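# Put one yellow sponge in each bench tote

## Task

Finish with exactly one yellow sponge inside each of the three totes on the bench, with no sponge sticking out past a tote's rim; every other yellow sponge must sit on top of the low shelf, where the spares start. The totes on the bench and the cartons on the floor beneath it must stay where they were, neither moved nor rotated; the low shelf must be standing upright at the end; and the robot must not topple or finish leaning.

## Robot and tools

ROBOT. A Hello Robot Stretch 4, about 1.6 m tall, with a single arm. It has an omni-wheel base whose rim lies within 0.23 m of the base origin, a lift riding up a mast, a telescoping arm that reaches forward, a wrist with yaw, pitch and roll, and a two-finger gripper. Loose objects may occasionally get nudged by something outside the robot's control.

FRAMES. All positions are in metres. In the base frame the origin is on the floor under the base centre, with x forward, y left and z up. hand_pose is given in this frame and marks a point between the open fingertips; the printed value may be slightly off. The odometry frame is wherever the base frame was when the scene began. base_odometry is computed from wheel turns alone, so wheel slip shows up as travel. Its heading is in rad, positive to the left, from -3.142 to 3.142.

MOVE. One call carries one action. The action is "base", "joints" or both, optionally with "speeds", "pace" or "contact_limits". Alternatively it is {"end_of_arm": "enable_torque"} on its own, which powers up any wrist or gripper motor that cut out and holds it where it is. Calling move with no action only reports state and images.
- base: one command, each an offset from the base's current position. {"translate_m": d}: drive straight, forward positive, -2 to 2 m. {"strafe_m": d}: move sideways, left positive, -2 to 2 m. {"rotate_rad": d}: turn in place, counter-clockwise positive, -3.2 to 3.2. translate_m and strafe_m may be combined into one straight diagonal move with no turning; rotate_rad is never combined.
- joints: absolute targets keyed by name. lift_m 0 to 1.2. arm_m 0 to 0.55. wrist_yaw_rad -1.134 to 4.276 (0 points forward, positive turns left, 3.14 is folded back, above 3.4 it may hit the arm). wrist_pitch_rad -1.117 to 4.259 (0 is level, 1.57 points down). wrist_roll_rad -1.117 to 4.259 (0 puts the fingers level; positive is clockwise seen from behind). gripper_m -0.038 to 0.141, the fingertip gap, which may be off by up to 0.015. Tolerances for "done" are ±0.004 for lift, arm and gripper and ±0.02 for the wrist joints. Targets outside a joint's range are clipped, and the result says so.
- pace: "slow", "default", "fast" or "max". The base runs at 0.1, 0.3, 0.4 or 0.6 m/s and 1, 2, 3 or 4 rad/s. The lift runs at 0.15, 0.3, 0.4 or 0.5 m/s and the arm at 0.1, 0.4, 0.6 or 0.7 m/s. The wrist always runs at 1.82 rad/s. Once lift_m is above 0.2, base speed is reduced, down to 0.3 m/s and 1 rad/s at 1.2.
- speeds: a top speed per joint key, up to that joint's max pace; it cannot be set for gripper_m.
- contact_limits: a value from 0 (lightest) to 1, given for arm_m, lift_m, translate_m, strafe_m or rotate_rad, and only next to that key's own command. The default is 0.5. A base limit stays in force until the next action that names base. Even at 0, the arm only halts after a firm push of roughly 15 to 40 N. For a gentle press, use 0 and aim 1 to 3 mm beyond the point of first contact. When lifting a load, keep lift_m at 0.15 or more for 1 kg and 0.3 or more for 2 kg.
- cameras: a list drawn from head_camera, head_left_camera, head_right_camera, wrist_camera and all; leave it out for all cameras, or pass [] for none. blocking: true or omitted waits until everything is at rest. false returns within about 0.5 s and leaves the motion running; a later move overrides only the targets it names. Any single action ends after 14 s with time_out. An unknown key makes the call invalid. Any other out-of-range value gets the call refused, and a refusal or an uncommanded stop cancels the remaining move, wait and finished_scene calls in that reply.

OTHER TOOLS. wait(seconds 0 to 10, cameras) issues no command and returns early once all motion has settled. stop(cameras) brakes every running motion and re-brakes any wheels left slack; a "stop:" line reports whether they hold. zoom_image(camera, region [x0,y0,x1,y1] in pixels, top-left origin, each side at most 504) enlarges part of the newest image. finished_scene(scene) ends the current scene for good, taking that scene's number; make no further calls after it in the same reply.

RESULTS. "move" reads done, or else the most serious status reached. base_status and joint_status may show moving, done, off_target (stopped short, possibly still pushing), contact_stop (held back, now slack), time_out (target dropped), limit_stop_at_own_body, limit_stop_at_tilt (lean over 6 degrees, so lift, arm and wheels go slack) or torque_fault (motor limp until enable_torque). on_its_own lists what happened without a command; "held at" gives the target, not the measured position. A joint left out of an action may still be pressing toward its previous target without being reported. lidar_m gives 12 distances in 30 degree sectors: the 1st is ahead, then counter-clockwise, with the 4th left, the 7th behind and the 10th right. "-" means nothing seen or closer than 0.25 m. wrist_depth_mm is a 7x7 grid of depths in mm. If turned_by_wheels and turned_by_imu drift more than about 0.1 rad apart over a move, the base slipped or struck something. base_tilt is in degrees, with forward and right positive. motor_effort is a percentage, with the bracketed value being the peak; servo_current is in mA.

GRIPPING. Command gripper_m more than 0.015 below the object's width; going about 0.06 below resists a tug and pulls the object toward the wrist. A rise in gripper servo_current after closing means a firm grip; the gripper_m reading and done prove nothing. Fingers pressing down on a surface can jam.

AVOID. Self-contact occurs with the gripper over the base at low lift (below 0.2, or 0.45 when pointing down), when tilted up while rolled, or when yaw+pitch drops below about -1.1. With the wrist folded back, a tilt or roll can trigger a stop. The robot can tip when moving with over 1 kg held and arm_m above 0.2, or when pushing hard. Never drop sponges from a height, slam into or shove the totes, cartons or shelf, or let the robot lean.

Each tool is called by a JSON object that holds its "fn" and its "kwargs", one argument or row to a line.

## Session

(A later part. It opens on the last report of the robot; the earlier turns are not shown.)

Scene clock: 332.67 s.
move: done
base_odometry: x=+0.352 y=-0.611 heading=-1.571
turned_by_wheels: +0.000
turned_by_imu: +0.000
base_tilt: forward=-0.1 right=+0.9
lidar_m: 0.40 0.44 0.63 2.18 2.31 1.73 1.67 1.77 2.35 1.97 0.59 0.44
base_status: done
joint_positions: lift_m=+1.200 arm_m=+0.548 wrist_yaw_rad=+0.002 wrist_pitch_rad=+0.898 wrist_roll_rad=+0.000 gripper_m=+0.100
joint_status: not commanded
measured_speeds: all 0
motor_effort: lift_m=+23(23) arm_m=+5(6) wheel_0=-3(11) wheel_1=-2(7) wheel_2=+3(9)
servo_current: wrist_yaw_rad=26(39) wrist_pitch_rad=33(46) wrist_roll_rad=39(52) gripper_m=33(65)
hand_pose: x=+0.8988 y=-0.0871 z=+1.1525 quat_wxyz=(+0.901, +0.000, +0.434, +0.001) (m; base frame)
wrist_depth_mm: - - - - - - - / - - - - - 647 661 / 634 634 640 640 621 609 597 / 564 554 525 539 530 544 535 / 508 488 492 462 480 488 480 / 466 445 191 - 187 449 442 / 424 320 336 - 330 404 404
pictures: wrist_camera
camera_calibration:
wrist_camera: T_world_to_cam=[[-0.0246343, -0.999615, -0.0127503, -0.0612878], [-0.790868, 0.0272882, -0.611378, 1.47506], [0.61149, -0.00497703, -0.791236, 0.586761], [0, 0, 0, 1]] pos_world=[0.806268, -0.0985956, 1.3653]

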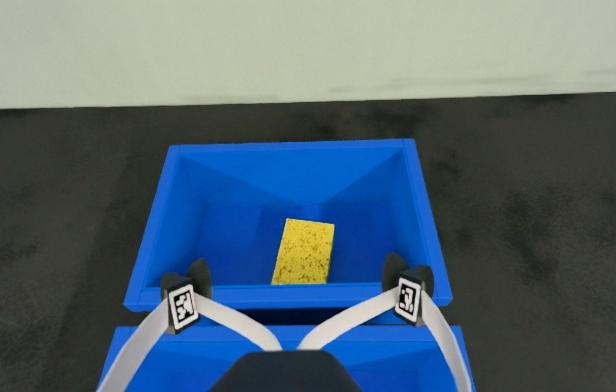

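{"fn": "move", "kwargs": {
  "joints": {"arm_m":0.05},
  "cameras": []
}}

{"fn": "move", "kwargs": {
  "base": {"translate_m":-0.6},
  "joints": {"lift_m":0.85},
  "cameras": []
}}

{"fn": "move", "kwargs": {
  "base": {"rotate_rad":1.571},
  "cameras": []
}}

{"fn": "move", "kwargs": {
  "base": {"translate_m":1.4,"strafe_m":0.24},
  "joints": {"wrist_yaw_rad":0.73,"arm_m":0.35},
  "cameras": ["head_left_camera","head_camera","wrist_camera"]
}}

Scene clock: 356.57 s.
move: done
base_odometry: x=+0.352 y=-0.611 heading=-1.571
turned_by_wheels: +0.000
turned_by_imu: +0.000
base_tilt: forward=-0.1 right=+0.8
lidar_m: 0.41 0.43 0.63 2.19 2.28 1.73 1.67 1.77 2.35 1.97 0.58 0.42
base_status: not commanded
joint_positions: lift_m=+1.200 arm_m=+0.050 wrist_yaw_rad=+0.002 wrist_pitch_rad=+0.898 wrist_roll_rad=+0.000 gripper_m=+0.100
joint_status: all done
measured_speeds: all 0
motor_effort: lift_m=+22(23) arm_m=-5(9) wheel_0=-3(4) wheel_1=-2(2) wheel_2=+3(3)
servo_current: wrist_yaw_rad=33(39) wrist_pitch_rad=39(46) wrist_roll_rad=52(59) gripper_m=46(65)
hand_pose: x=+0.4010 y=-0.0871 z=+1.1525 quat_wxyz=(+0.901, +0.000, +0.434, +0.001) (m; base frame)
wrist_depth_mm: - - - - 759 778 759 / 741 732 508 508 668 691 683 / 647 634 - - 597 603 603 / 569 554 544 496 484 544 539 / 508 500 375 373 377 492 488 / 466 459 198 452 191 445 439 / 1025 1008 1008 - 1042 1138 -
pictures: none
No camera images: "cameras" was empty.

Scene clock: 360.03 s.
move: done
base_odometry: x=+0.353 y=-0.012 heading=-1.572
turned_by_wheels: +0.000
turned_by_imu: +0.000
base_tilt: forward=-0.2 right=+0.9
lidar_m: 1.01 1.05 2.64 2.19 2.32 1.11 1.07 1.14 2.32 1.95 2.06 1.06
base_status: done
joint_positions: lift_m=+0.850 arm_m=+0.050 wrist_yaw_rad=+0.002 wrist_pitch_rad=+0.898 wrist_roll_rad=+0.000 gripper_m=+0.100
joint_status: all done
measured_speeds: all 0
motor_effort: lift_m=+16(21) arm_m=-5(6) wheel_0=-3(10) wheel_1=+0(9) wheel_2=+0(13)
servo_current: wrist_yaw_rad=33(39) wrist_pitch_rad=26(46) wrist_roll_rad=46(52) gripper_m=46(65)
hand_pose: x=+0.4010 y=-0.0871 z=+0.8030 quat_wxyz=(+0.901, +0.000, +0.434, +0.001) (m; base frame)
wrist_depth_mm: - 1464 1430 1397 1397 1366 1756 / 1308 1281 1205 1281 1229 - 1576 / 1118 1182 1078 1336 1060 - 1308 / 1255 1229 1229 1255 1205 1205 1205 / 1160 1160 1160 1160 1098 1118 1098 / 1078 1042 196 1060 190 1008 1025 / 960 946 960 - 976 931 931
pictures: none
No camera images: "cameras" was empty.

Scene clock: 362.10 s.
move: done
base_odometry: x=+0.352 y=-0.012 heading=-0.001
turned_by_wheels: +1.570
turned_by_imu: +1.549
base_tilt: forward=-0.2 right=+0.9
lidar_m: 2.19 2.31 1.12 1.06 1.13 1.56 1.96 2.04 1.04 1.01 1.06 2.65
base_status: done
joint_positions: lift_m=+0.850 arm_m=+0.050 wrist_yaw_rad=+0.002 wrist_pitch_rad=+0.898 wrist_roll_rad=+0.000 gripper_m=+0.100
joint_status: not commanded
measured_speeds: all 0
motor_effort: lift_m=+16(17) arm_m=-5(6) wheel_0=-4(14) wheel_1=-1(9) wheel_2=-3(11)
servo_current: wrist_yaw_rad=33(33) wrist_pitch_rad=33(39) wrist_roll_rad=39(59) gripper_m=39(78)
hand_pose: x=+0.4010 y=-0.0871 z=+0.8030 quat_wxyz=(+0.901, +0.000, +0.434, +0.001) (m; base frame)
wrist_depth_mm: 1983 1921 1921 1921 1863 1808 1863 / 1708 1661 1661 1618 1618 1576 1576 / 1464 1464 1430 1366 1397 1430 1397 / 1308 1308 1255 1281 1255 1229 1205 / 1160 1160 1160 1138 1138 1118 1098 / 1060 1025 196 1042 190 1025 1008 / 960 931 946 - 960 917 946
pictures: none
No camera images: "cameras" was empty.

Scene clock: 368.30 s.
move: done
base_odometry: x=+1.753 y=+0.227 heading=-0.001
turned_by_wheels: +0.000
turned_by_imu: +0.001
base_tilt: forward=-0.2 right=+0.9
lidar_m: 0.81 0.85 1.45 1.40 1.12 1.18 3.57 1.80 1.39 2.19 1.64 0.83
base_status: done
joint_positions: lift_m=+0.850 arm_m=+0.350 wrist_yaw_rad=+0.728 wrist_pitch_rad=+0.898 wrist_roll_rad=+0.000 gripper_m=+0.100
joint_status: all done
measured_speeds: all 0
motor_effort: lift_m=+16(17) arm_m=+5(9) wheel_0=+4(10) wheel_1=+0(8) wheel_2=-2(12)
servo_current: wrist_yaw_rad=26(111) wrist_pitch_rad=39(46) wrist_roll_rad=59(59) gripper_m=13(78)
hand_pose: x=+0.7132 y=+0.0543 z=+0.8030 quat_wxyz=(+0.842, -0.154, +0.405, +0.321) (m; base frame)
wrist_depth_mm: - - 723 741 654 559 492 / 1308 668 640 627 597 615 539 / 1397 1430 580 559 544 521 539 / 1336 1281 842 500 492 488 488 / 1182 1182 1078 723 449 436 436 / 1060 1042 197 707 191 399 399 / 960 960 946 - 627 379 364
pictures: head_camera, head_left_camera, wrist_camera
camera_calibration:
wrist_camera: T_world_to_cam=[[0.645075, -0.764013, -0.0127641, -0.419366], [-0.609723, -0.504592, -0.611249, 1.01033], [0.460562, 0.402084, -0.791335, 0.51001], [0, 0, 0, 1]] pos_world=[0.651654, -0.0156619, 1.0158]

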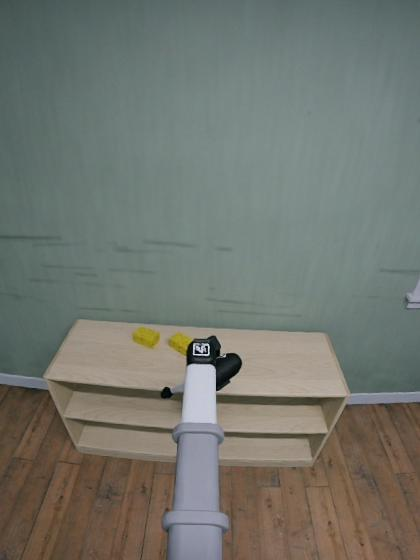

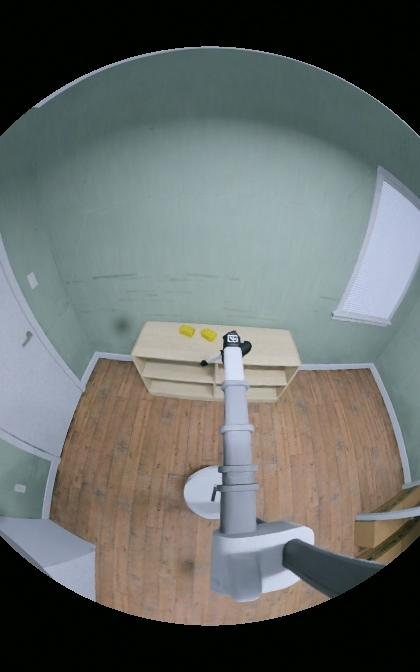

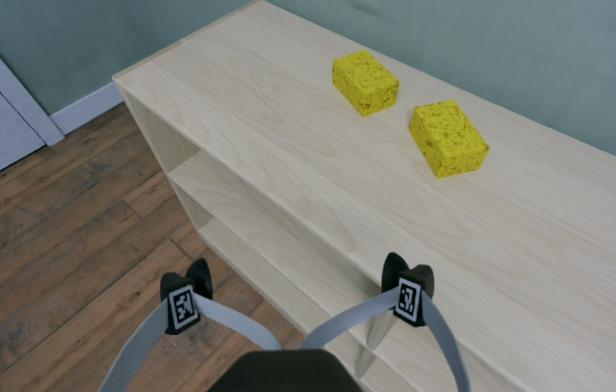

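{"fn": "move", "kwargs": {
  "base": {"translate_m":0.3},
  "joints": {"wrist_yaw_rad":0.89,"arm_m":0.40,"gripper_m":0.09,"lift_m":0.78},
  "cameras": ["head_left_camera","wrist_camera"]
}}

Scene clock: 384.13 s.
move: done
base_odometry: x=+2.053 y=+0.227 heading=-0.001
turned_by_wheels: +0.000
turned_by_imu: +0.000
base_tilt: forward=-0.1 right=+0.9
lidar_m: 0.50 0.53 0.75 1.39 1.46 1.34 3.81 1.86 1.52 2.19 0.72 0.54
base_status: done
joint_positions: lift_m=+0.780 arm_m=+0.400 wrist_yaw_rad=+0.888 wrist_pitch_rad=+0.898 wrist_roll_rad=+0.000 gripper_m=+0.090
joint_status: all done
measured_speeds: all 0
motor_effort: lift_m=+16(17) arm_m=+5(9) wheel_0=+2(9) wheel_1=+2(7) wheel_2=-2(13)
servo_current: wrist_yaw_rad=26(72) wrist_pitch_rad=39(46) wrist_roll_rad=33(52) gripper_m=59(78)
hand_pose: x=+0.7521 y=+0.0843 z=+0.7330 quat_wxyz=(+0.814, -0.186, +0.392, +0.387) (m; base frame)
wrist_depth_mm: - 609 539 377 283 228 200 / 530 539 535 424 312 252 215 / 473 473 455 459 357 274 228 / 421 415 362 410 397 301 250 / 379 375 370 366 366 343 278 / 343 340 191 289 191 340 307 / 314 306 309 - 309 300 320
pictures: head_left_camera, wrist_camera
camera_calibration:
wrist_camera: T_world_to_cam=[[0.758405, -0.651658, -0.012771, -0.517208], [-0.521674, -0.595148, -0.611273, 0.947808], [0.390741, 0.470255, -0.791317, 0.471414], [0, 0, 0, 1]] pos_world=[0.702499, 0.00535858, 0.945802]

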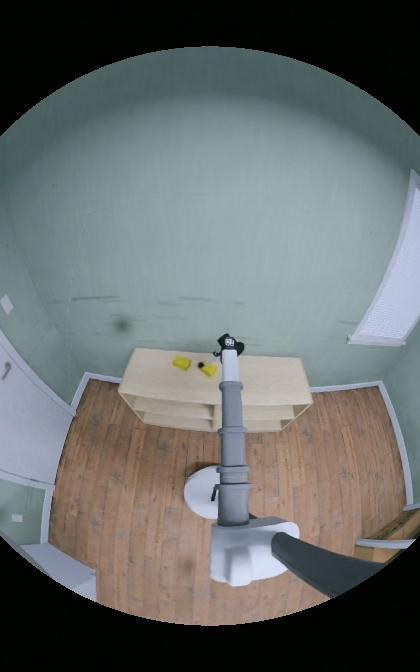

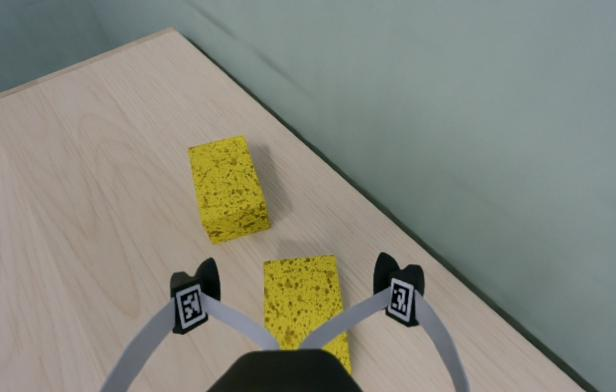

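{"fn": "move", "kwargs": {
  "joints": {"arm_m":0.412,"lift_m":0.70},
  "pace": "slow",
  "contact_limits": {"lift_m":0.1},
  "cameras": ["wrist_camera"]
}}

Scene clock: 395.90 s.
move: done
base_odometry: x=+2.053 y=+0.227 heading=-0.001
turned_by_wheels: +0.000
turned_by_imu: +0.000
base_tilt: forward=-0.1 right=+0.9
lidar_m: 0.49 0.55 0.76 1.40 1.44 1.33 3.78 1.85 1.52 2.21 0.71 0.52
base_status: not commanded
joint_positions: lift_m=+0.700 arm_m=+0.412 wrist_yaw_rad=+0.888 wrist_pitch_rad=+0.898 wrist_roll_rad=+0.000 gripper_m=+0.090
joint_status: all done
measured_speeds: all 0
motor_effort: lift_m=+16(17) arm_m=+6(8) wheel_0=+2(2) wheel_1=+2(2) wheel_2=-2(2)
servo_current: wrist_yaw_rad=33(39) wrist_pitch_rad=33(46) wrist_roll_rad=46(52) gripper_m=65(65)
contact_limits: lift_m 0.1
hand_pose: x=+0.7641 y=+0.0843 z=+0.6530 quat_wxyz=(+0.814, -0.186, +0.392, +0.387) (m; base frame)
wrist_depth_mm: 477 473 459 347 266 213 190 / 410 407 402 387 298 236 206 / 357 345 296 345 330 260 216 / 319 312 300 307 307 286 237 / 283 282 237 228 274 279 260 / 257 255 195 208 194 249 265 / 236 232 229 - 231 227 228
pictures: wrist_camera
camera_calibration:
wrist_camera: T_world_to_cam=[[0.758405, -0.651658, -0.012771, -0.52733], [-0.521674, -0.595148, -0.611273, 0.905166], [0.390741, 0.470255, -0.791317, 0.40342], [0, 0, 0, 1]] pos_world=[0.714499, 0.00535858, 0.865802]

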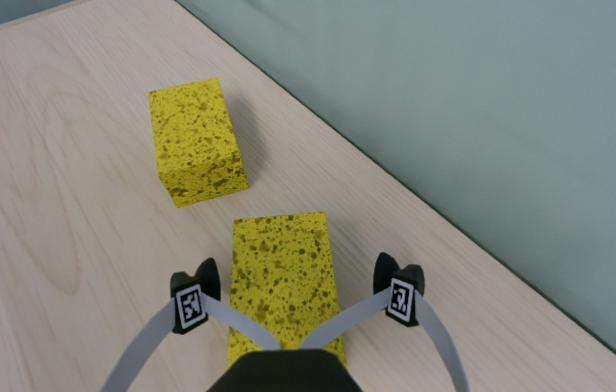

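{"fn": "move", "kwargs": {
  "base": {"strafe_m":0.005},
  "joints": {"arm_m":0.406},
  "pace": "slow",
  "cameras": []
}}

{"fn": "move", "kwargs": {
  "joints": {"lift_m":0.685},
  "speeds": {"lift_m":0.05},
  "contact_limits": {"lift_m":0.1},
  "cameras": ["wrist_camera"]
}}

Scene clock: 402.87 s.
move: done
base_odometry: x=+2.053 y=+0.232 heading=-0.001
turned_by_wheels: +0.000
turned_by_imu: +0.000
base_tilt: forward=-0.1 right=+0.9
lidar_m: 0.51 0.56 0.76 1.37 1.45 1.33 3.79 1.85 1.52 2.20 0.73 0.52
base_status: done
joint_positions: lift_m=+0.700 arm_m=+0.406 wrist_yaw_rad=+0.888 wrist_pitch_rad=+0.898 wrist_roll_rad=+0.000 gripper_m=+0.090
joint_status: all done
measured_speeds: all 0
motor_effort: lift_m=+16(16) arm_m=-6(7) wheel_0=-3(6) wheel_1=+3(7) wheel_2=+0(1)
servo_current: wrist_yaw_rad=26(39) wrist_pitch_rad=33(39) wrist_roll_rad=33(59) gripper_m=52(65)
contact_limits: lift_m 0.1
hand_pose: x=+0.7583 y=+0.0843 z=+0.6530 quat_wxyz=(+0.814, -0.186, +0.392, +0.387) (m; base frame)
wrist_depth_mm: 477 473 466 357 271 221 195 / 410 407 399 387 307 241 209 / 355 353 289 349 338 265 225 / 320 314 298 310 306 293 243 / 285 282 274 229 276 279 270 / 259 257 195 207 193 250 249 / 237 232 234 - 230 226 229
pictures: none
No camera images: "cameras" was empty.

Scene clock: 403.60 s.
move: done
base_odometry: x=+2.053 y=+0.232 heading=-0.001
turned_by_wheels: +0.000
turned_by_imu: +0.000
base_tilt: forward=-0.2 right=+0.9
lidar_m: 0.49 0.55 0.77 1.38 1.46 1.34 3.80 1.86 1.54 2.21 0.73 0.52
base_status: not commanded
joint_positions: lift_m=+0.685 arm_m=+0.406 wrist_yaw_rad=+0.888 wrist_pitch_rad=+0.898 wrist_roll_rad=+0.000 gripper_m=+0.090
joint_status: all done
measured_speeds: all 0
motor_effort: lift_m=+16(17) arm_m=-5(6) wheel_0=-3(3) wheel_1=+3(3) wheel_2=+0(0)
servo_current: wrist_yaw_rad=26(39) wrist_pitch_rad=33(39) wrist_roll_rad=59(59) gripper_m=39(72)
contact_limits: lift_m 0.1
hand_pose: x=+0.7583 y=+0.0843 z=+0.6380 quat_wxyz=(+0.814, -0.186, +0.392, +0.387) (m; base frame)
wrist_depth_mm: 449 439 439 357 272 222 195 / 384 382 353 375 306 241 208 / 336 325 273 325 322 265 225 / 297 296 287 291 289 285 243 / 268 266 257 211 259 257 266 / 243 242 193 191 193 234 233 / 223 216 219 - 217 213 213
pictures: wrist_camera
camera_calibration:
wrist_camera: T_world_to_cam=[[0.758405, -0.651658, -0.012771, -0.523199], [-0.521674, -0.595148, -0.611273, 0.893023], [0.390741, 0.470255, -0.791317, 0.393777], [0, 0, 0, 1]] pos_world=[0.708799, 0.00535858, 0.850802]

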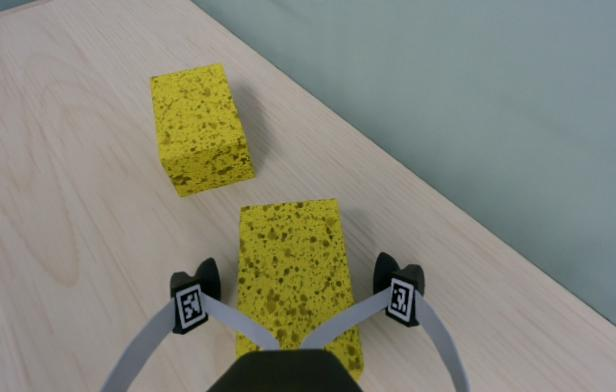

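Not in contact yet; go 6 mm lower, then close.

{"fn": "move", "kwargs": {
  "joints": {"lift_m":0.679},
  "speeds": {"lift_m":0.05},
  "contact_limits": {"lift_m":0.1},
  "cameras": []
}}

{"fn": "move", "kwargs": {
  "joints": {"gripper_m":0.02},
  "cameras": ["wrist_camera"]
}}

{"fn": "move", "kwargs": {
  "joints": {"gripper_m":0.0},
  "cameras": []
}}

{"fn": "move", "kwargs": {
  "joints": {"lift_m":0.85},
  "pace": "slow",
  "cameras": ["wrist_camera"]
}}

Scene clock: 411.00 s.
move: done
base_odometry: x=+2.053 y=+0.232 heading=-0.001
turned_by_wheels: +0.000
turned_by_imu: +0.000
base_tilt: forward=-0.2 right=+0.8
lidar_m: 0.49 0.55 0.75 1.37 1.45 1.34 3.80 1.86 1.53 2.22 0.72 0.55
base_status: not commanded
joint_positions: lift_m=+0.680 arm_m=+0.406 wrist_yaw_rad=+0.888 wrist_pitch_rad=+0.898 wrist_roll_rad=+0.000 gripper_m=+0.090
joint_status: all done
measured_speeds: all 0
motor_effort: lift_m=+13(17) arm_m=-5(6) wheel_0=-3(3) wheel_1=+3(3) wheel_2=+0(0)
servo_current: wrist_yaw_rad=39(39) wrist_pitch_rad=39(39) wrist_roll_rad=39(46) gripper_m=52(72)
contact_limits: lift_m 0.1
hand_pose: x=+0.7583 y=+0.0843 z=+0.6323 quat_wxyz=(+0.814, -0.186, +0.392, +0.387) (m; base frame)
wrist_depth_mm: 449 445 445 351 267 220 191 / 384 382 366 373 304 239 208 / 334 325 273 327 322 265 223 / 297 294 285 289 287 286 243 / 266 264 256 209 257 255 264 / 241 239 190 190 193 232 232 / 220 215 215 - 214 211 213
pictures: none
No camera images: "cameras" was empty.

Scene clock: 412.53 s.
move: done
base_odometry: x=+2.053 y=+0.232 heading=-0.001
turned_by_wheels: +0.000
turned_by_imu: +0.000
base_tilt: forward=-0.1 right=+0.9
lidar_m: 0.50 0.54 0.75 1.39 1.45 1.33 3.79 1.85 1.53 2.21 0.70 0.54
base_status: not commanded
joint_positions: lift_m=+0.679 arm_m=+0.406 wrist_yaw_rad=+0.888 wrist_pitch_rad=+0.898 wrist_roll_rad=+0.000 gripper_m=+0.021
joint_status: all done
measured_speeds: all 0
motor_effort: lift_m=+16(16) arm_m=-4(5) wheel_0=-3(3) wheel_1=+2(3) wheel_2=+0(0)
servo_current: wrist_yaw_rad=33(33) wrist_pitch_rad=33(39) wrist_roll_rad=39(52) gripper_m=72(156)
contact_limits: lift_m 0.1
hand_pose: x=+0.7583 y=+0.0843 z=+0.6320 quat_wxyz=(+0.814, -0.186, +0.392, +0.387) (m; base frame)
wrist_depth_mm: 442 430 430 355 272 221 194 / 377 359 303 362 306 242 209 / 327 317 270 317 315 266 224 / 291 287 285 283 279 282 243 / 262 258 251 200 252 251 262 / 237 236 182 181 180 229 228 / 216 208 213 171 211 206 209
pictures: wrist_camera
camera_calibration:
wrist_camera: T_world_to_cam=[[0.758405, -0.651658, -0.012771, -0.5232], [-0.521674, -0.595148, -0.611273, 0.889304], [0.390741, 0.470255, -0.791317, 0.389069], [0, 0, 0, 1]] pos_world=[0.708699, 0.00535858, 0.844802]

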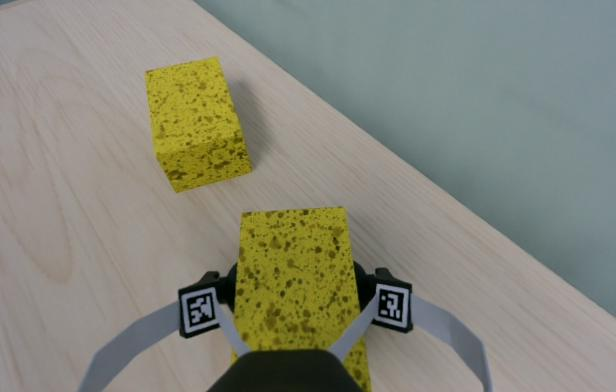

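Scene clock: 413.47 s.
move: done
base_odometry: x=+2.053 y=+0.232 heading=-0.001
turned_by_wheels: +0.000
turned_by_imu: +0.000
base_tilt: forward=-0.2 right=+0.9
lidar_m: 0.50 0.55 0.77 1.37 1.44 1.35 3.79 1.86 1.53 2.19 0.71 0.51
base_status: not commanded
joint_positions: lift_m=+0.679 arm_m=+0.406 wrist_yaw_rad=+0.888 wrist_pitch_rad=+0.898 wrist_roll_rad=+0.000 gripper_m=+0.001
joint_status: all done
measured_speeds: all 0
motor_effort: lift_m=+16(16) arm_m=-5(5) wheel_0=-3(3) wheel_1=+2(2) wheel_2=+0(0)
servo_current: wrist_yaw_rad=33(33) wrist_pitch_rad=33(46) wrist_roll_rad=33(52) gripper_m=78(189)
contact_limits: lift_m 0.1
hand_pose: x=+0.7583 y=+0.0843 z=+0.6320 quat_wxyz=(+0.814, -0.186, +0.392, +0.387) (m; base frame)
wrist_depth_mm: 436 433 433 359 272 220 193 / 375 362 301 366 306 241 208 / 327 315 271 315 317 266 224 / 291 287 283 281 281 283 243 / 263 257 251 194 253 250 263 / 236 236 180 176 177 232 226 / 217 209 211 167 211 203 208
pictures: none
No camera images: "cameras" was empty.

Scene clock: 415.63 s.
move: done
base_odometry: x=+2.053 y=+0.232 heading=-0.001
turned_by_wheels: +0.000
turned_by_imu: +0.000
base_tilt: forward=-0.2 right=+0.8
lidar_m: 0.51 0.54 0.77 1.38 1.45 1.33 3.79 1.85 1.53 2.22 0.73 0.54
base_status: not commanded
joint_positions: lift_m=+0.850 arm_m=+0.406 wrist_yaw_rad=+0.888 wrist_pitch_rad=+0.898 wrist_roll_rad=+0.000 gripper_m=+0.001
joint_status: all done
measured_speeds: all 0
motor_effort: lift_m=+23(25) arm_m=-5(5) wheel_0=-3(3) wheel_1=+2(2) wheel_2=+0(0)
servo_current: wrist_yaw_rad=26(39) wrist_pitch_rad=46(46) wrist_roll_rad=39(52) gripper_m=104(117)
hand_pose: x=+0.7583 y=+0.0843 z=+0.8025 quat_wxyz=(+0.814, -0.186, +0.392, +0.387) (m; base frame)
wrist_depth_mm: - 723 508 359 272 221 195 / - 627 615 415 304 241 209 / 564 569 559 484 351 266 224 / 508 504 477 496 392 296 243 / 455 449 404 195 430 332 268 / 418 413 179 176 176 351 301 / 389 366 370 167 370 362 324
pictures: wrist_camera
camera_calibration:
wrist_camera: T_world_to_cam=[[0.758405, -0.651658, -0.012771, -0.521022], [-0.521674, -0.595148, -0.611273, 0.993526], [0.390741, 0.470255, -0.791317, 0.523988], [0, 0, 0, 1]] pos_world=[0.708699, 0.00535858, 1.0153]

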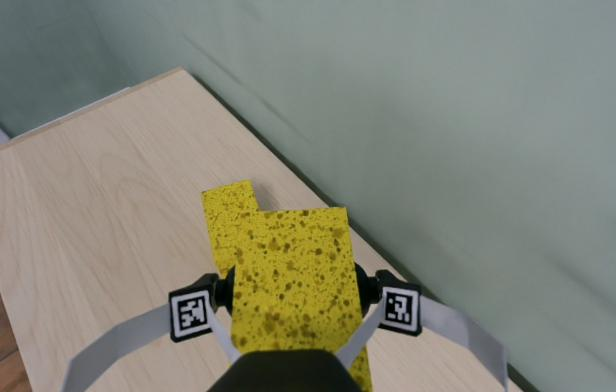

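{"fn": "move", "kwargs": {
  "base": {"translate_m":-0.5},
  "pace": "slow",
  "cameras": []
}}

{"fn": "move", "kwargs": {
  "base": {"translate_m":-1.2,"strafe_m":-0.24},
  "joints": {"arm_m":0.05,"wrist_yaw_rad":0.0},
  "cameras": []
}}

{"fn": "move", "kwargs": {
  "base": {"rotate_rad":-1.571},
  "pace": "slow",
  "cameras": []
}}

{"fn": "move", "kwargs": {
  "joints": {"lift_m":1.2},
  "cameras": []
}}

{"fn": "move", "kwargs": {
  "base": {"translate_m":0.6},
  "pace": "slow",
  "cameras": []
}}

{"fn": "move", "kwargs": {
  "joints": {"arm_m":0.44},
  "pace": "slow",
  "cameras": ["wrist_camera","head_right_camera"]
}}

Scene clock: 433.80 s.
move: done
base_odometry: x=+1.553 y=+0.232 heading=-0.001
turned_by_wheels: +0.000
turned_by_imu: +0.001
base_tilt: forward=-0.2 right=+0.8
lidar_m: 1.00 1.07 1.47 1.41 1.00 1.18 3.45 1.85 1.34 1.33 1.93 1.05
base_status: done
joint_positions: lift_m=+0.850 arm_m=+0.406 wrist_yaw_rad=+0.888 wrist_pitch_rad=+0.898 wrist_roll_rad=+0.000 gripper_m=+0.001
joint_status: not commanded
measured_speeds: all 0
motor_effort: lift_m=+23(23) arm_m=-4(5) wheel_0=-2(11) wheel_1=-2(10) wheel_2=+3(10)
servo_current: wrist_yaw_rad=33(39) wrist_pitch_rad=33(46) wrist_roll_rad=46(59) gripper_m=104(117)
hand_pose: x=+0.7583 y=+0.0843 z=+0.8025 quat_wxyz=(+0.814, -0.186, +0.392, +0.387) (m; base frame)
wrist_depth_mm: - 1308 750 750 723 699 627 / - 1499 1618 668 627 603 609 / 1397 1499 1430 917 569 549 535 / 1281 1308 1255 1078 820 492 484 / 1160 1160 1118 195 741 707 436 / 1078 1042 180 176 177 661 640 / 960 946 946 167 904 831 609
pictures: none
No camera images: "cameras" was empty.

Scene clock: 439.33 s.
move: done
base_odometry: x=+0.352 y=-0.006 heading=-0.001
turned_by_wheels: +0.000
turned_by_imu: -0.001
base_tilt: forward=-0.2 right=+0.8
lidar_m: 2.18 2.31 1.10 1.05 1.13 1.58 1.96 2.06 1.06 1.02 1.06 2.67
base_status: done
joint_positions: lift_m=+0.850 arm_m=+0.050 wrist_yaw_rad=+0.002 wrist_pitch_rad=+0.898 wrist_roll_rad=+0.000 gripper_m=+0.001
joint_status: all done
measured_speeds: all 0
motor_effort: lift_m=+22(23) arm_m=-6(10) wheel_0=-2(9) wheel_1=-2(10) wheel_2=+1(12)
servo_current: wrist_yaw_rad=26(98) wrist_pitch_rad=39(46) wrist_roll_rad=52(59) gripper_m=91(124)
hand_pose: x=+0.4010 y=-0.0871 z=+0.8025 quat_wxyz=(+0.901, +0.000, +0.434, +0.001) (m; base frame)
wrist_depth_mm: 1921 1921 1921 1863 1863 1863 1808 / 1661 1708 1661 1576 1618 1537 1537 / 1430 1430 1430 1430 1397 1397 1397 / 1281 1281 1255 1229 1281 1281 1229 / 1160 1160 1118 195 1118 1138 1118 / 1042 1060 180 176 177 1042 1008 / 960 917 931 166 960 904 917
pictures: none
No camera images: "cameras" was empty.

Scene clock: 442.20 s.
move: done
base_odometry: x=+0.353 y=-0.006 heading=-1.571
turned_by_wheels: -1.570
turned_by_imu: -1.548
base_tilt: forward=-0.2 right=+0.9
lidar_m: 1.00 1.07 2.66 2.18 2.32 1.10 1.06 1.12 2.32 1.96 2.06 1.04
base_status: done
joint_positions: lift_m=+0.850 arm_m=+0.050 wrist_yaw_rad=+0.002 wrist_pitch_rad=+0.898 wrist_roll_rad=+0.000 gripper_m=+0.001
joint_status: not commanded
measured_speeds: all 0
motor_effort: lift_m=+22(22) arm_m=-6(6) wheel_0=+5(9) wheel_1=+2(8) wheel_2=+4(9)
servo_current: wrist_yaw_rad=39(39) wrist_pitch_rad=33(39) wrist_roll_rad=52(59) gripper_m=91(111)
hand_pose: x=+0.4010 y=-0.0871 z=+0.8025 quat_wxyz=(+0.901, +0.000, +0.434, +0.001) (m; base frame)
wrist_depth_mm: - 1464 1397 1430 1397 1366 1708 / 1281 1281 1205 1281 1182 - 1576 / 1118 1160 1098 1366 1078 - 1308 / 1229 1255 1229 1255 1205 1205 1205 / 1160 1160 1118 194 1118 1118 1118 / 1060 1042 180 176 177 1025 1008 / 991 931 960 166 960 931 931
pictures: none
No camera images: "cameras" was empty.

Scene clock: 444.67 s.
move: done
base_odometry: x=+0.353 y=-0.006 heading=-1.571
turned_by_wheels: +0.000
turned_by_imu: +0.000
base_tilt: forward=-0.1 right=+0.9
lidar_m: 1.00 1.07 2.64 2.18 2.29 1.11 1.04 1.13 2.31 1.97 2.06 1.04
base_status: not commanded
joint_positions: lift_m=+1.200 arm_m=+0.050 wrist_yaw_rad=+0.002 wrist_pitch_rad=+0.898 wrist_roll_rad=+0.000 gripper_m=+0.001
joint_status: all done
measured_speeds: all 0
motor_effort: lift_m=+22(26) arm_m=-5(6) wheel_0=+5(5) wheel_1=+2(2) wheel_2=+4(4)
servo_current: wrist_yaw_rad=26(39) wrist_pitch_rad=26(46) wrist_roll_rad=46(52) gripper_m=91(117)
hand_pose: x=+0.4010 y=-0.0871 z=+1.1525 quat_wxyz=(+0.901, +0.000, +0.434, +0.001) (m; base frame)
wrist_depth_mm: - - 798 809 809 788 788 / - 1863 1808 1863 1756 1756 - / - 1618 1618 1756 1708 1756 1808 / 1708 1397 1397 1618 1537 - 1618 / 1576 1576 1499 195 1499 1499 1499 / 1464 1397 180 176 177 1430 1397 / 1336 1281 1255 166 1308 1229 1255
pictures: none
No camera images: "cameras" was empty.

Scene clock: 451.97 s.
move: done
base_odometry: x=+0.352 y=-0.606 heading=-1.571
turned_by_wheels: +0.000
turned_by_imu: +0.000
base_tilt: forward=-0.2 right=+0.9
lidar_m: 0.41 0.46 0.62 2.19 2.30 1.71 1.67 1.77 2.35 1.98 0.61 0.45
base_status: done
joint_positions: lift_m=+1.200 arm_m=+0.050 wrist_yaw_rad=+0.002 wrist_pitch_rad=+0.898 wrist_roll_rad=+0.000 gripper_m=+0.001
joint_status: not commanded
measured_speeds: all 0
motor_effort: lift_m=+22(23) arm_m=-5(6) wheel_0=+4(10) wheel_1=+2(7) wheel_2=-4(9)
servo_current: wrist_yaw_rad=26(39) wrist_pitch_rad=26(46) wrist_roll_rad=46(65) gripper_m=98(130)
hand_pose: x=+0.4010 y=-0.0871 z=+1.1525 quat_wxyz=(+0.901, +0.000, +0.434, +0.001) (m; base frame)
wrist_depth_mm: - - - - 768 778 768 / 741 723 517 508 691 691 683 / 640 634 - - 603 609 603 / 569 549 539 496 492 544 535 / 517 500 208 195 473 492 484 / 466 462 180 176 176 455 442 / 1025 991 1025 166 1025 1255 -
pictures: none
No camera images: "cameras" was empty.

Scene clock: 457.13 s.
move: done
base_odometry: x=+0.352 y=-0.606 heading=-1.571
turned_by_wheels: +0.000
turned_by_imu: +0.000
base_tilt: forward=-0.2 right=+0.8
lidar_m: 0.41 0.44 0.61 2.19 2.28 1.73 1.64 1.79 2.35 1.97 0.59 0.42
base_status: not commanded
joint_positions: lift_m=+1.200 arm_m=+0.440 wrist_yaw_rad=+0.002 wrist_pitch_rad=+0.898 wrist_roll_rad=+0.000 gripper_m=+0.001
joint_status: all done
measured_speeds: all 0
motor_effort: lift_m=+22(23) arm_m=+6(9) wheel_0=+4(4) wheel_1=+2(2) wheel_2=-4(4)
servo_current: wrist_yaw_rad=33(39) wrist_pitch_rad=26(46) wrist_roll_rad=46(59) gripper_m=85(117)
hand_pose: x=+0.7907 y=-0.0871 z=+1.1525 quat_wxyz=(+0.901, +0.000, +0.434, +0.001) (m; base frame)
wrist_depth_mm: - - - - - - - / 732 723 715 723 723 683 683 / 634 634 569 597 597 609 603 / 564 559 508 517 535 539 539 / 508 488 200 195 359 492 484 / 462 353 180 176 176 445 439 / 424 304 407 166 402 294 407
pictures: head_right_camera, wrist_camera
camera_calibration:
wrist_camera: T_world_to_cam=[[-0.0246356, -0.999615, -0.0127465, -0.0639525], [-0.790954, 0.0272877, -0.611267, 1.38955], [0.61138, -0.00497704, -0.791322, 0.652996], [0, 0, 0, 1]] pos_world=[0.698268, -0.0985956, 1.3653]

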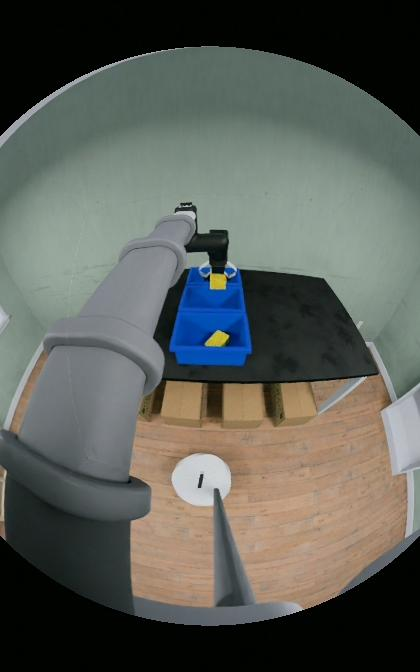

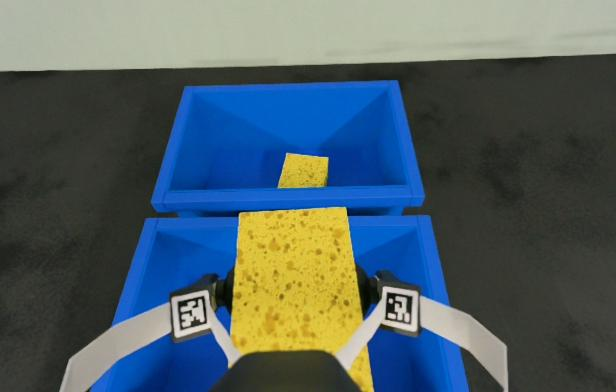

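{"fn": "move", "kwargs": {
  "joints": {"arm_m":0.458},
  "pace": "slow",
  "cameras": []
}}

{"fn": "move", "kwargs": {
  "joints": {"lift_m":1.04},
  "pace": "slow",
  "contact_limits": {"lift_m":0.1},
  "cameras": ["wrist_camera","head_right_camera"]
}}

{"fn": "zoom_image", "kwargs": {
  "camera": "head_right_camera",
  "region": [150, 220, 290, 330]
}}

Scene clock: 464.70 s.
move: done
base_odometry: x=+0.352 y=-0.606 heading=-1.571
turned_by_wheels: +0.000
turned_by_imu: +0.000
base_tilt: forward=-0.2 right=+0.9
lidar_m: 0.42 0.44 0.60 2.19 2.29 1.72 1.67 1.78 2.35 1.98 0.60 0.43
base_status: not commanded
joint_positions: lift_m=+1.200 arm_m=+0.458 wrist_yaw_rad=+0.002 wrist_pitch_rad=+0.898 wrist_roll_rad=+0.000 gripper_m=+0.001
joint_status: all done
measured_speeds: all 0
motor_effort: lift_m=+22(22) arm_m=+6(8) wheel_0=+4(4) wheel_1=+2(2) wheel_2=-4(4)
servo_current: wrist_yaw_rad=33(33) wrist_pitch_rad=33(46) wrist_roll_rad=46(59) gripper_m=98(117)
hand_pose: x=+0.8087 y=-0.0871 z=+1.1525 quat_wxyz=(+0.901, +0.000, +0.434, +0.001) (m; base frame)
wrist_depth_mm: - - - - - - - / 715 707 715 723 699 691 683 / 647 640 512 - 609 609 597 / 569 559 554 512 549 544 539 / 508 500 203 195 366 488 484 / 459 351 180 176 177 452 442 / 427 301 407 166 399 294 407
pictures: none
No camera images: "cameras" was empty.

Scene clock: 466.80 s.
move: done
base_odometry: x=+0.352 y=-0.606 heading=-1.571
turned_by_wheels: +0.000
turned_by_imu: +0.000
base_tilt: forward=-0.1 right=+0.9
lidar_m: 0.39 0.44 0.66 2.20 2.28 1.72 1.67 1.75 2.35 1.95 0.60 0.45
base_status: not commanded
joint_positions: lift_m=+1.040 arm_m=+0.458 wrist_yaw_rad=+0.002 wrist_pitch_rad=+0.898 wrist_roll_rad=+0.000 gripper_m=+0.001
joint_status: all done
measured_speeds: all 0
motor_effort: lift_m=+16(21) arm_m=+6(6) wheel_0=+4(4) wheel_1=+2(2) wheel_2=-4(5)
servo_current: wrist_yaw_rad=33(39) wrist_pitch_rad=33(39) wrist_roll_rad=39(52) gripper_m=104(111)
contact_limits: lift_m 0.1
hand_pose: x=+0.8087 y=-0.0871 z=+0.9930 quat_wxyz=(+0.901, +0.000, +0.434, +0.001) (m; base frame)
wrist_depth_mm: 549 364 413 415 407 508 508 / 469 314 - - - 418 436 / 249 247 246 246 244 238 382 / 227 293 300 286 297 222 343 / 226 309 314 195 312 208 187 / 226 286 179 176 176 195 167 / 216 257 262 167 262 211 164
pictures: head_right_camera, wrist_camera
camera_calibration:
wrist_camera: T_world_to_cam=[[-0.0246356, -0.999615, -0.0127465, -0.0655422], [-0.790954, 0.0272877, -0.611267, 1.30629], [0.61138, -0.00497704, -0.791322, 0.515775], [0, 0, 0, 1]] pos_world=[0.716268, -0.0985956, 1.2058]

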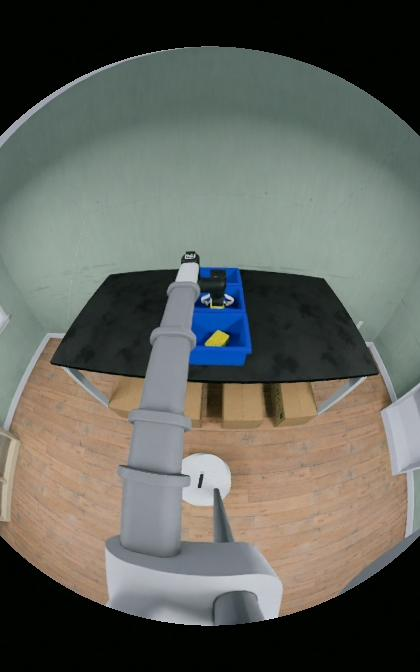

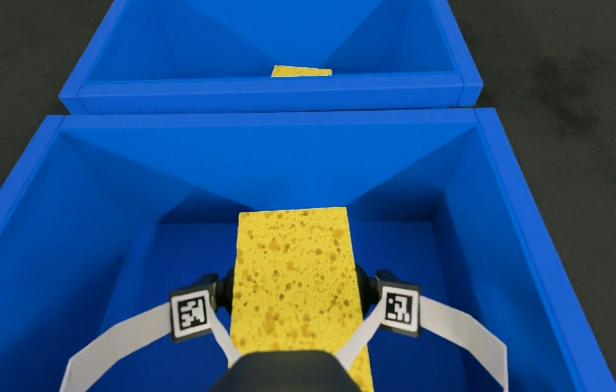

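Scaled by 3.600 from the camera's 420x672 image, which has a finer 600x960 frame.

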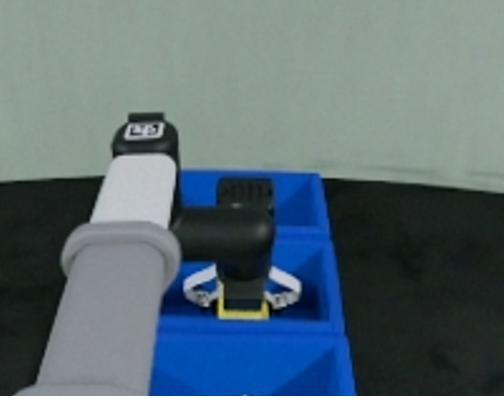

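{"fn": "move", "kwargs": {
  "joints": {"lift_m":1.015},
  "speeds": {"lift_m":0.05},
  "contact_limits": {"lift_m":0.05},
  "cameras": ["wrist_camera"]
}}

{"fn": "move", "kwargs": {
  "joints": {"gripper_m":0.05},
  "cameras": ["wrist_camera"]
}}

{"fn": "move", "kwargs": {
  "joints": {"gripper_m":0.1},
  "cameras": ["wrist_camera"]
}}

{"fn": "move", "kwargs": {
  "joints": {"lift_m":1.18},
  "pace": "slow",
  "cameras": ["wrist_camera","head_right_camera"]
}}

Scene clock: 487.93 s.
move: done
base_odometry: x=+0.352 y=-0.606 heading=-1.571
turned_by_wheels: +0.000
turned_by_imu: +0.000
base_tilt: forward=-0.2 right=+0.9
lidar_m: 0.41 0.44 0.63 2.19 2.30 1.71 1.67 1.77 2.36 1.97 0.59 0.43
base_status: not commanded
joint_positions: lift_m=+1.015 arm_m=+0.458 wrist_yaw_rad=+0.002 wrist_pitch_rad=+0.898 wrist_roll_rad=+0.000 gripper_m=+0.001
joint_status: all done
measured_speeds: all 0
motor_effort: lift_m=+16(17) arm_m=+6(6) wheel_0=+4(4) wheel_1=+2(2) wheel_2=-4(4)
servo_current: wrist_yaw_rad=33(39) wrist_pitch_rad=33(39) wrist_roll_rad=39(59) gripper_m=78(124)
contact_limits: lift_m 0.05
hand_pose: x=+0.8087 y=-0.0871 z=+0.9680 quat_wxyz=(+0.901, +0.000, +0.434, +0.001) (m; base frame)
wrist_depth_mm: 496 319 407 410 404 282 459 / 224 224 223 222 220 221 402 / 227 247 247 244 245 222 351 / 226 290 300 286 298 208 172 / 226 291 283 195 286 208 163 / 227 265 180 176 177 195 163 / 216 236 241 167 238 227 164
pictures: wrist_camera
camera_calibration:
wrist_camera: T_world_to_cam=[[-0.0246356, -0.999615, -0.0127465, -0.0658608], [-0.790954, 0.0272877, -0.611267, 1.29101], [0.61138, -0.00497704, -0.791322, 0.495992], [0, 0, 0, 1]] pos_world=[0.716268, -0.0985956, 1.1808]

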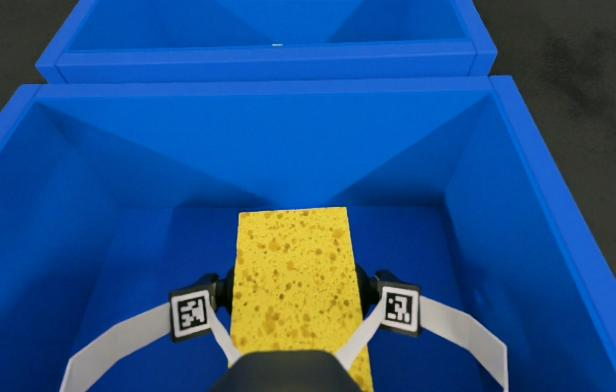

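Scene clock: 489.23 s.
move: done
base_odometry: x=+0.352 y=-0.606 heading=-1.571
turned_by_wheels: +0.000
turned_by_imu: +0.000
base_tilt: forward=-0.1 right=+0.9
lidar_m: 0.41 0.45 0.64 2.21 2.28 1.72 1.65 1.76 2.36 1.97 0.60 0.44
base_status: not commanded
joint_positions: lift_m=+1.015 arm_m=+0.458 wrist_yaw_rad=+0.002 wrist_pitch_rad=+0.898 wrist_roll_rad=+0.000 gripper_m=+0.050
joint_status: all done
measured_speeds: all 0
motor_effort: lift_m=+16(16) arm_m=+6(6) wheel_0=+4(4) wheel_1=+2(2) wheel_2=-4(4)
servo_current: wrist_yaw_rad=33(39) wrist_pitch_rad=33(39) wrist_roll_rad=33(59) gripper_m=26(98)
contact_limits: lift_m 0.05
hand_pose: x=+0.8087 y=-0.0871 z=+0.9680 quat_wxyz=(+0.901, +0.000, +0.434, +0.001) (m; base frame)
wrist_depth_mm: 496 319 407 415 404 282 459 / 225 223 223 221 221 220 399 / 227 246 247 245 245 222 347 / 227 291 298 286 297 207 171 / 225 290 285 207 285 208 163 / 226 265 189 188 187 209 163 / 226 239 241 - 237 196 164
pictures: wrist_camera
camera_calibration:
wrist_camera: T_world_to_cam=[[-0.0246356, -0.999615, -0.0127465, -0.0658608], [-0.790954, 0.0272877, -0.611267, 1.29101], [0.61138, -0.00497704, -0.791322, 0.495992], [0, 0, 0, 1]] pos_world=[0.716268, -0.0985956, 1.1808]

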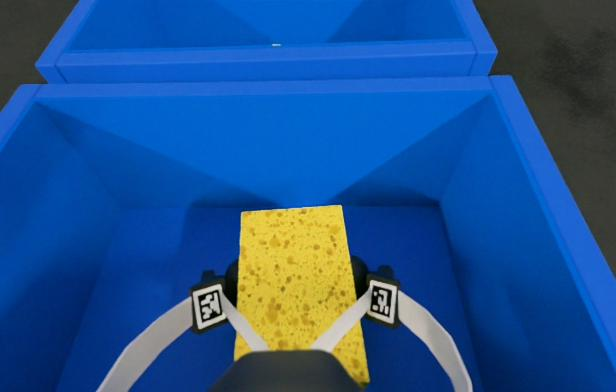

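Scene clock: 490.60 s.
move: done
base_odometry: x=+0.352 y=-0.606 heading=-1.571
turned_by_wheels: +0.000
turned_by_imu: +0.000
base_tilt: forward=-0.1 right=+0.9
lidar_m: 0.40 0.44 0.62 2.19 2.31 1.72 1.65 1.76 2.36 1.98 0.58 0.44
base_status: not commanded
joint_positions: lift_m=+1.015 arm_m=+0.458 wrist_yaw_rad=+0.002 wrist_pitch_rad=+0.898 wrist_roll_rad=+0.000 gripper_m=+0.100
joint_status: all done
measured_speeds: all 0
motor_effort: lift_m=+16(16) arm_m=+6(6) wheel_0=+4(4) wheel_1=+2(2) wheel_2=-4(4)
servo_current: wrist_yaw_rad=33(39) wrist_pitch_rad=39(39) wrist_roll_rad=46(52) gripper_m=26(98)
contact_limits: lift_m 0.05
hand_pose: x=+0.8087 y=-0.0871 z=+0.9680 quat_wxyz=(+0.901, +0.000, +0.434, +0.001) (m; base frame)
wrist_depth_mm: 496 317 407 415 407 281 455 / 224 223 221 222 220 220 397 / 227 248 247 245 244 222 351 / 225 291 298 300 297 208 172 / 226 291 283 238 285 208 163 / 225 262 204 216 191 208 163 / 226 236 243 - 240 196 164
pictures: wrist_camera
camera_calibration:
wrist_camera: T_world_to_cam=[[-0.0246356, -0.999615, -0.0127465, -0.0658608], [-0.790954, 0.0272877, -0.611267, 1.29101], [0.61138, -0.00497704, -0.791322, 0.495992], [0, 0, 0, 1]] pos_world=[0.716268, -0.0985956, 1.1808]

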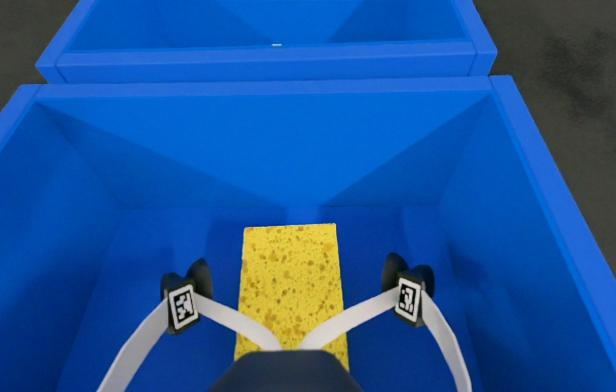

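Scene clock: 492.73 s.
move: done
base_odometry: x=+0.352 y=-0.606 heading=-1.571
turned_by_wheels: +0.000
turned_by_imu: +0.000
base_tilt: forward=-0.1 right=+0.9
lidar_m: 0.42 0.43 0.61 2.19 2.28 1.72 1.65 1.78 2.37 1.97 0.60 0.44
base_status: not commanded
joint_positions: lift_m=+1.180 arm_m=+0.458 wrist_yaw_rad=+0.002 wrist_pitch_rad=+0.898 wrist_roll_rad=+0.000 gripper_m=+0.100
joint_status: all done
measured_speeds: all 0
motor_effort: lift_m=+23(26) arm_m=+6(6) wheel_0=+4(4) wheel_1=+2(2) wheel_2=-4(4)
servo_current: wrist_yaw_rad=33(39) wrist_pitch_rad=33(46) wrist_roll_rad=46(52) gripper_m=52(65)
hand_pose: x=+0.8087 y=-0.0871 z=+1.1325 quat_wxyz=(+0.901, +0.000, +0.434, +0.001) (m; base frame)
wrist_depth_mm: - - - - - - - / 699 691 699 699 676 661 654 / 609 603 559 574 569 580 574 / 535 530 539 488 530 512 517 / 488 382 357 - 349 466 462 / 442 329 198 433 192 424 421 / 404 290 399 - 389 387 389
pictures: head_right_camera, wrist_camera
camera_calibration:
wrist_camera: T_world_to_cam=[[-0.0246356, -0.999615, -0.0127465, -0.063764], [-0.790954, 0.0272877, -0.611267, 1.39156], [0.61138, -0.00497704, -0.791322, 0.626165], [0, 0, 0, 1]] pos_world=[0.716268, -0.0985956, 1.3453]

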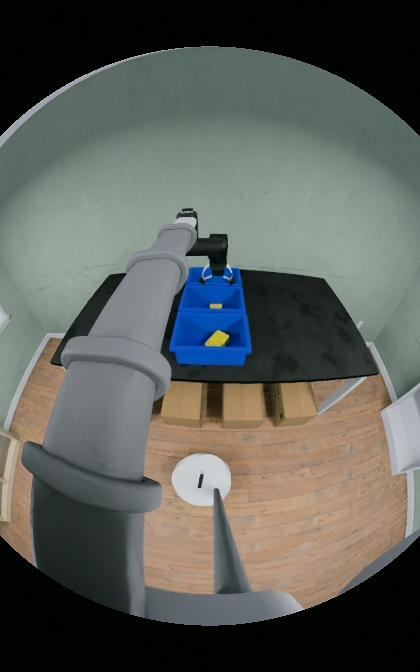

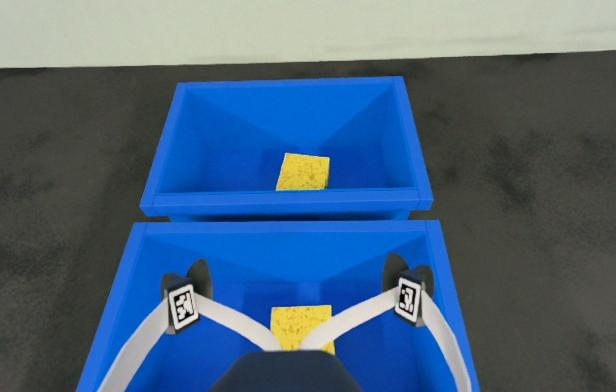

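{"fn": "move", "kwargs": {
  "base": {"translate_m":-0.6},
  "pace": "slow",
  "cameras": ["head_camera","wrist_camera"]
}}

{"fn": "zoom_image", "kwargs": {
  "camera": "head_camera",
  "region": [100, 60, 320, 320]
}}

Scene clock: 507.80 s.
move: done
base_odometry: x=+0.353 y=-0.006 heading=-1.571
turned_by_wheels: +0.000
turned_by_imu: +0.000
base_tilt: forward=-0.1 right=+0.8
lidar_m: 0.99 1.07 2.65 2.20 2.29 1.10 1.06 1.15 2.31 1.97 2.05 1.04
base_status: done
joint_positions: lift_m=+1.180 arm_m=+0.458 wrist_yaw_rad=+0.002 wrist_pitch_rad=+0.898 wrist_roll_rad=+0.000 gripper_m=+0.100
joint_status: not commanded
measured_speeds: all 0
motor_effort: lift_m=+23(23) arm_m=+5(6) wheel_0=-3(10) wheel_1=-3(7) wheel_2=+4(10)
servo_current: wrist_yaw_rad=26(39) wrist_pitch_rad=33(46) wrist_roll_rad=46(59) gripper_m=52(72)
hand_pose: x=+0.8088 y=-0.0871 z=+1.1325 quat_wxyz=(+0.901, +0.000, +0.434, +0.001) (m; base frame)
wrist_depth_mm: 788 778 597 - 750 759 759 / 699 691 480 480 634 647 647 / 609 603 569 - 574 585 580 / 564 559 559 549 544 539 539 / 1499 1281 1229 1397 1182 - 1464 / 1138 1138 196 1366 190 - - / 1308 1229 1281 - 1229 1229 1229
pictures: head_camera, wrist_camera
camera_calibration:
wrist_camera: T_world_to_cam=[[-0.0246356, -0.999615, -0.0127465, -0.063764], [-0.790954, 0.0272877, -0.611267, 1.39156], [0.61138, -0.00497704, -0.791322, 0.626165], [0, 0, 0, 1]] pos_world=[0.716268, -0.0985956, 1.3453]

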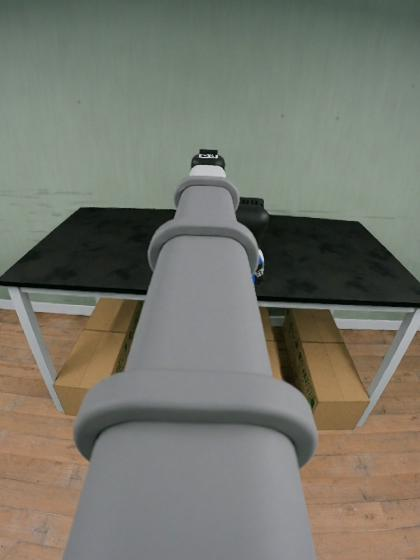

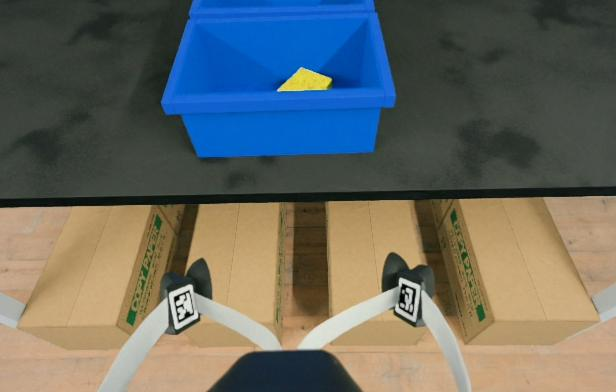

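Scaled by 1.938 from the camera's 420x560 image, which has a finer 1200x1600 frame.

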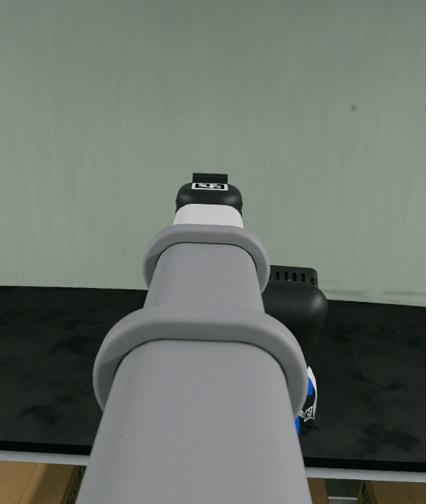

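{"fn": "move", "kwargs": {
  "base": {"translate_m":0.3},
  "pace": "slow",
  "cameras": ["head_left_camera","head_right_camera","wrist_camera"]
}}

{"fn": "zoom_image", "kwargs": {
  "camera": "wrist_camera",
  "region": [150, 50, 500, 350]
}}

Scene clock: 516.63 s.
move: done
base_odometry: x=+0.353 y=-0.306 heading=-1.571
turned_by_wheels: +0.000
turned_by_imu: +0.000
base_tilt: forward=-0.2 right=+0.8
lidar_m: 0.70 0.75 1.07 2.18 2.28 1.42 1.36 1.46 2.32 1.95 1.00 0.73
base_status: done
joint_positions: lift_m=+1.180 arm_m=+0.458 wrist_yaw_rad=+0.002 wrist_pitch_rad=+0.898 wrist_roll_rad=+0.000 gripper_m=+0.100
joint_status: not commanded
measured_speeds: all 0
motor_effort: lift_m=+22(23) arm_m=+5(6) wheel_0=+3(9) wheel_1=+2(7) wheel_2=-3(8)
servo_current: wrist_yaw_rad=26(39) wrist_pitch_rad=33(46) wrist_roll_rad=52(65) gripper_m=52(85)
hand_pose: x=+0.8088 y=-0.0871 z=+1.1325 quat_wxyz=(+0.901, +0.000, +0.434, +0.001) (m; base frame)
wrist_depth_mm: 788 778 621 - 732 768 750 / 691 691 - - 647 654 647 / 609 597 424 424 433 580 574 / 544 512 - - 392 517 517 / 488 466 477 424 338 469 466 / 442 314 193 397 187 424 424 / 404 297 387 - 382 387 387
pictures: head_left_camera, head_right_camera, wrist_camera
camera_calibration:
wrist_camera: T_world_to_cam=[[-0.0246356, -0.999615, -0.0127465, -0.063764], [-0.790954, 0.0272877, -0.611267, 1.39156], [0.61138, -0.00497704, -0.791322, 0.626165], [0, 0, 0, 1]] pos_world=[0.716268, -0.0985956, 1.3453]

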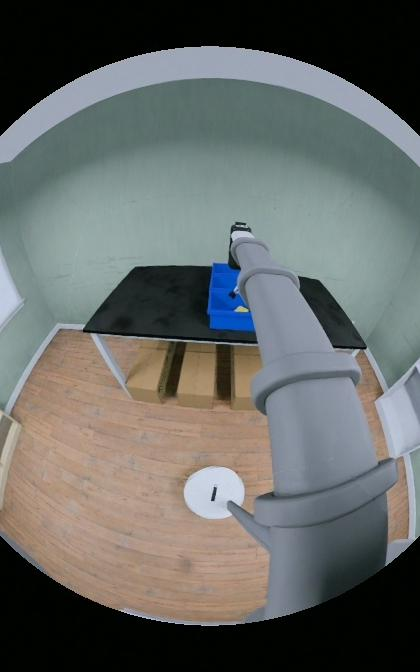

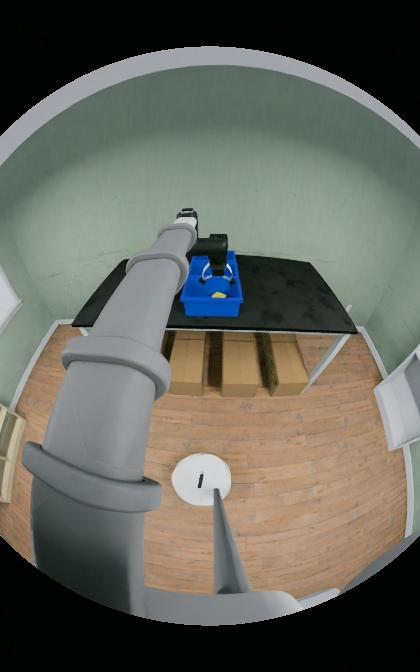

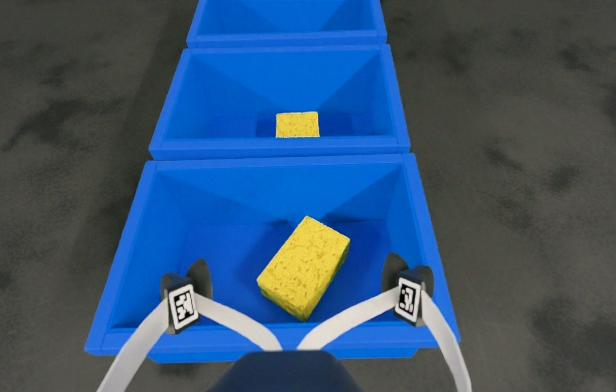

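Scaled by 1.440.

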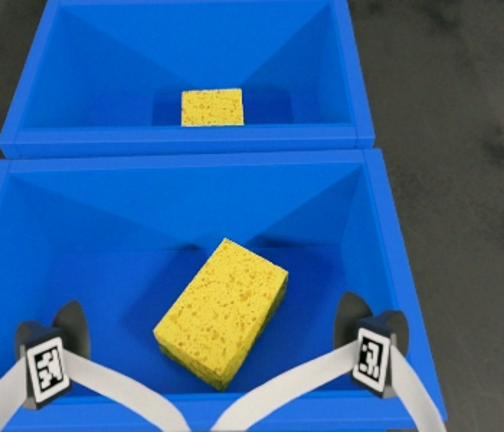

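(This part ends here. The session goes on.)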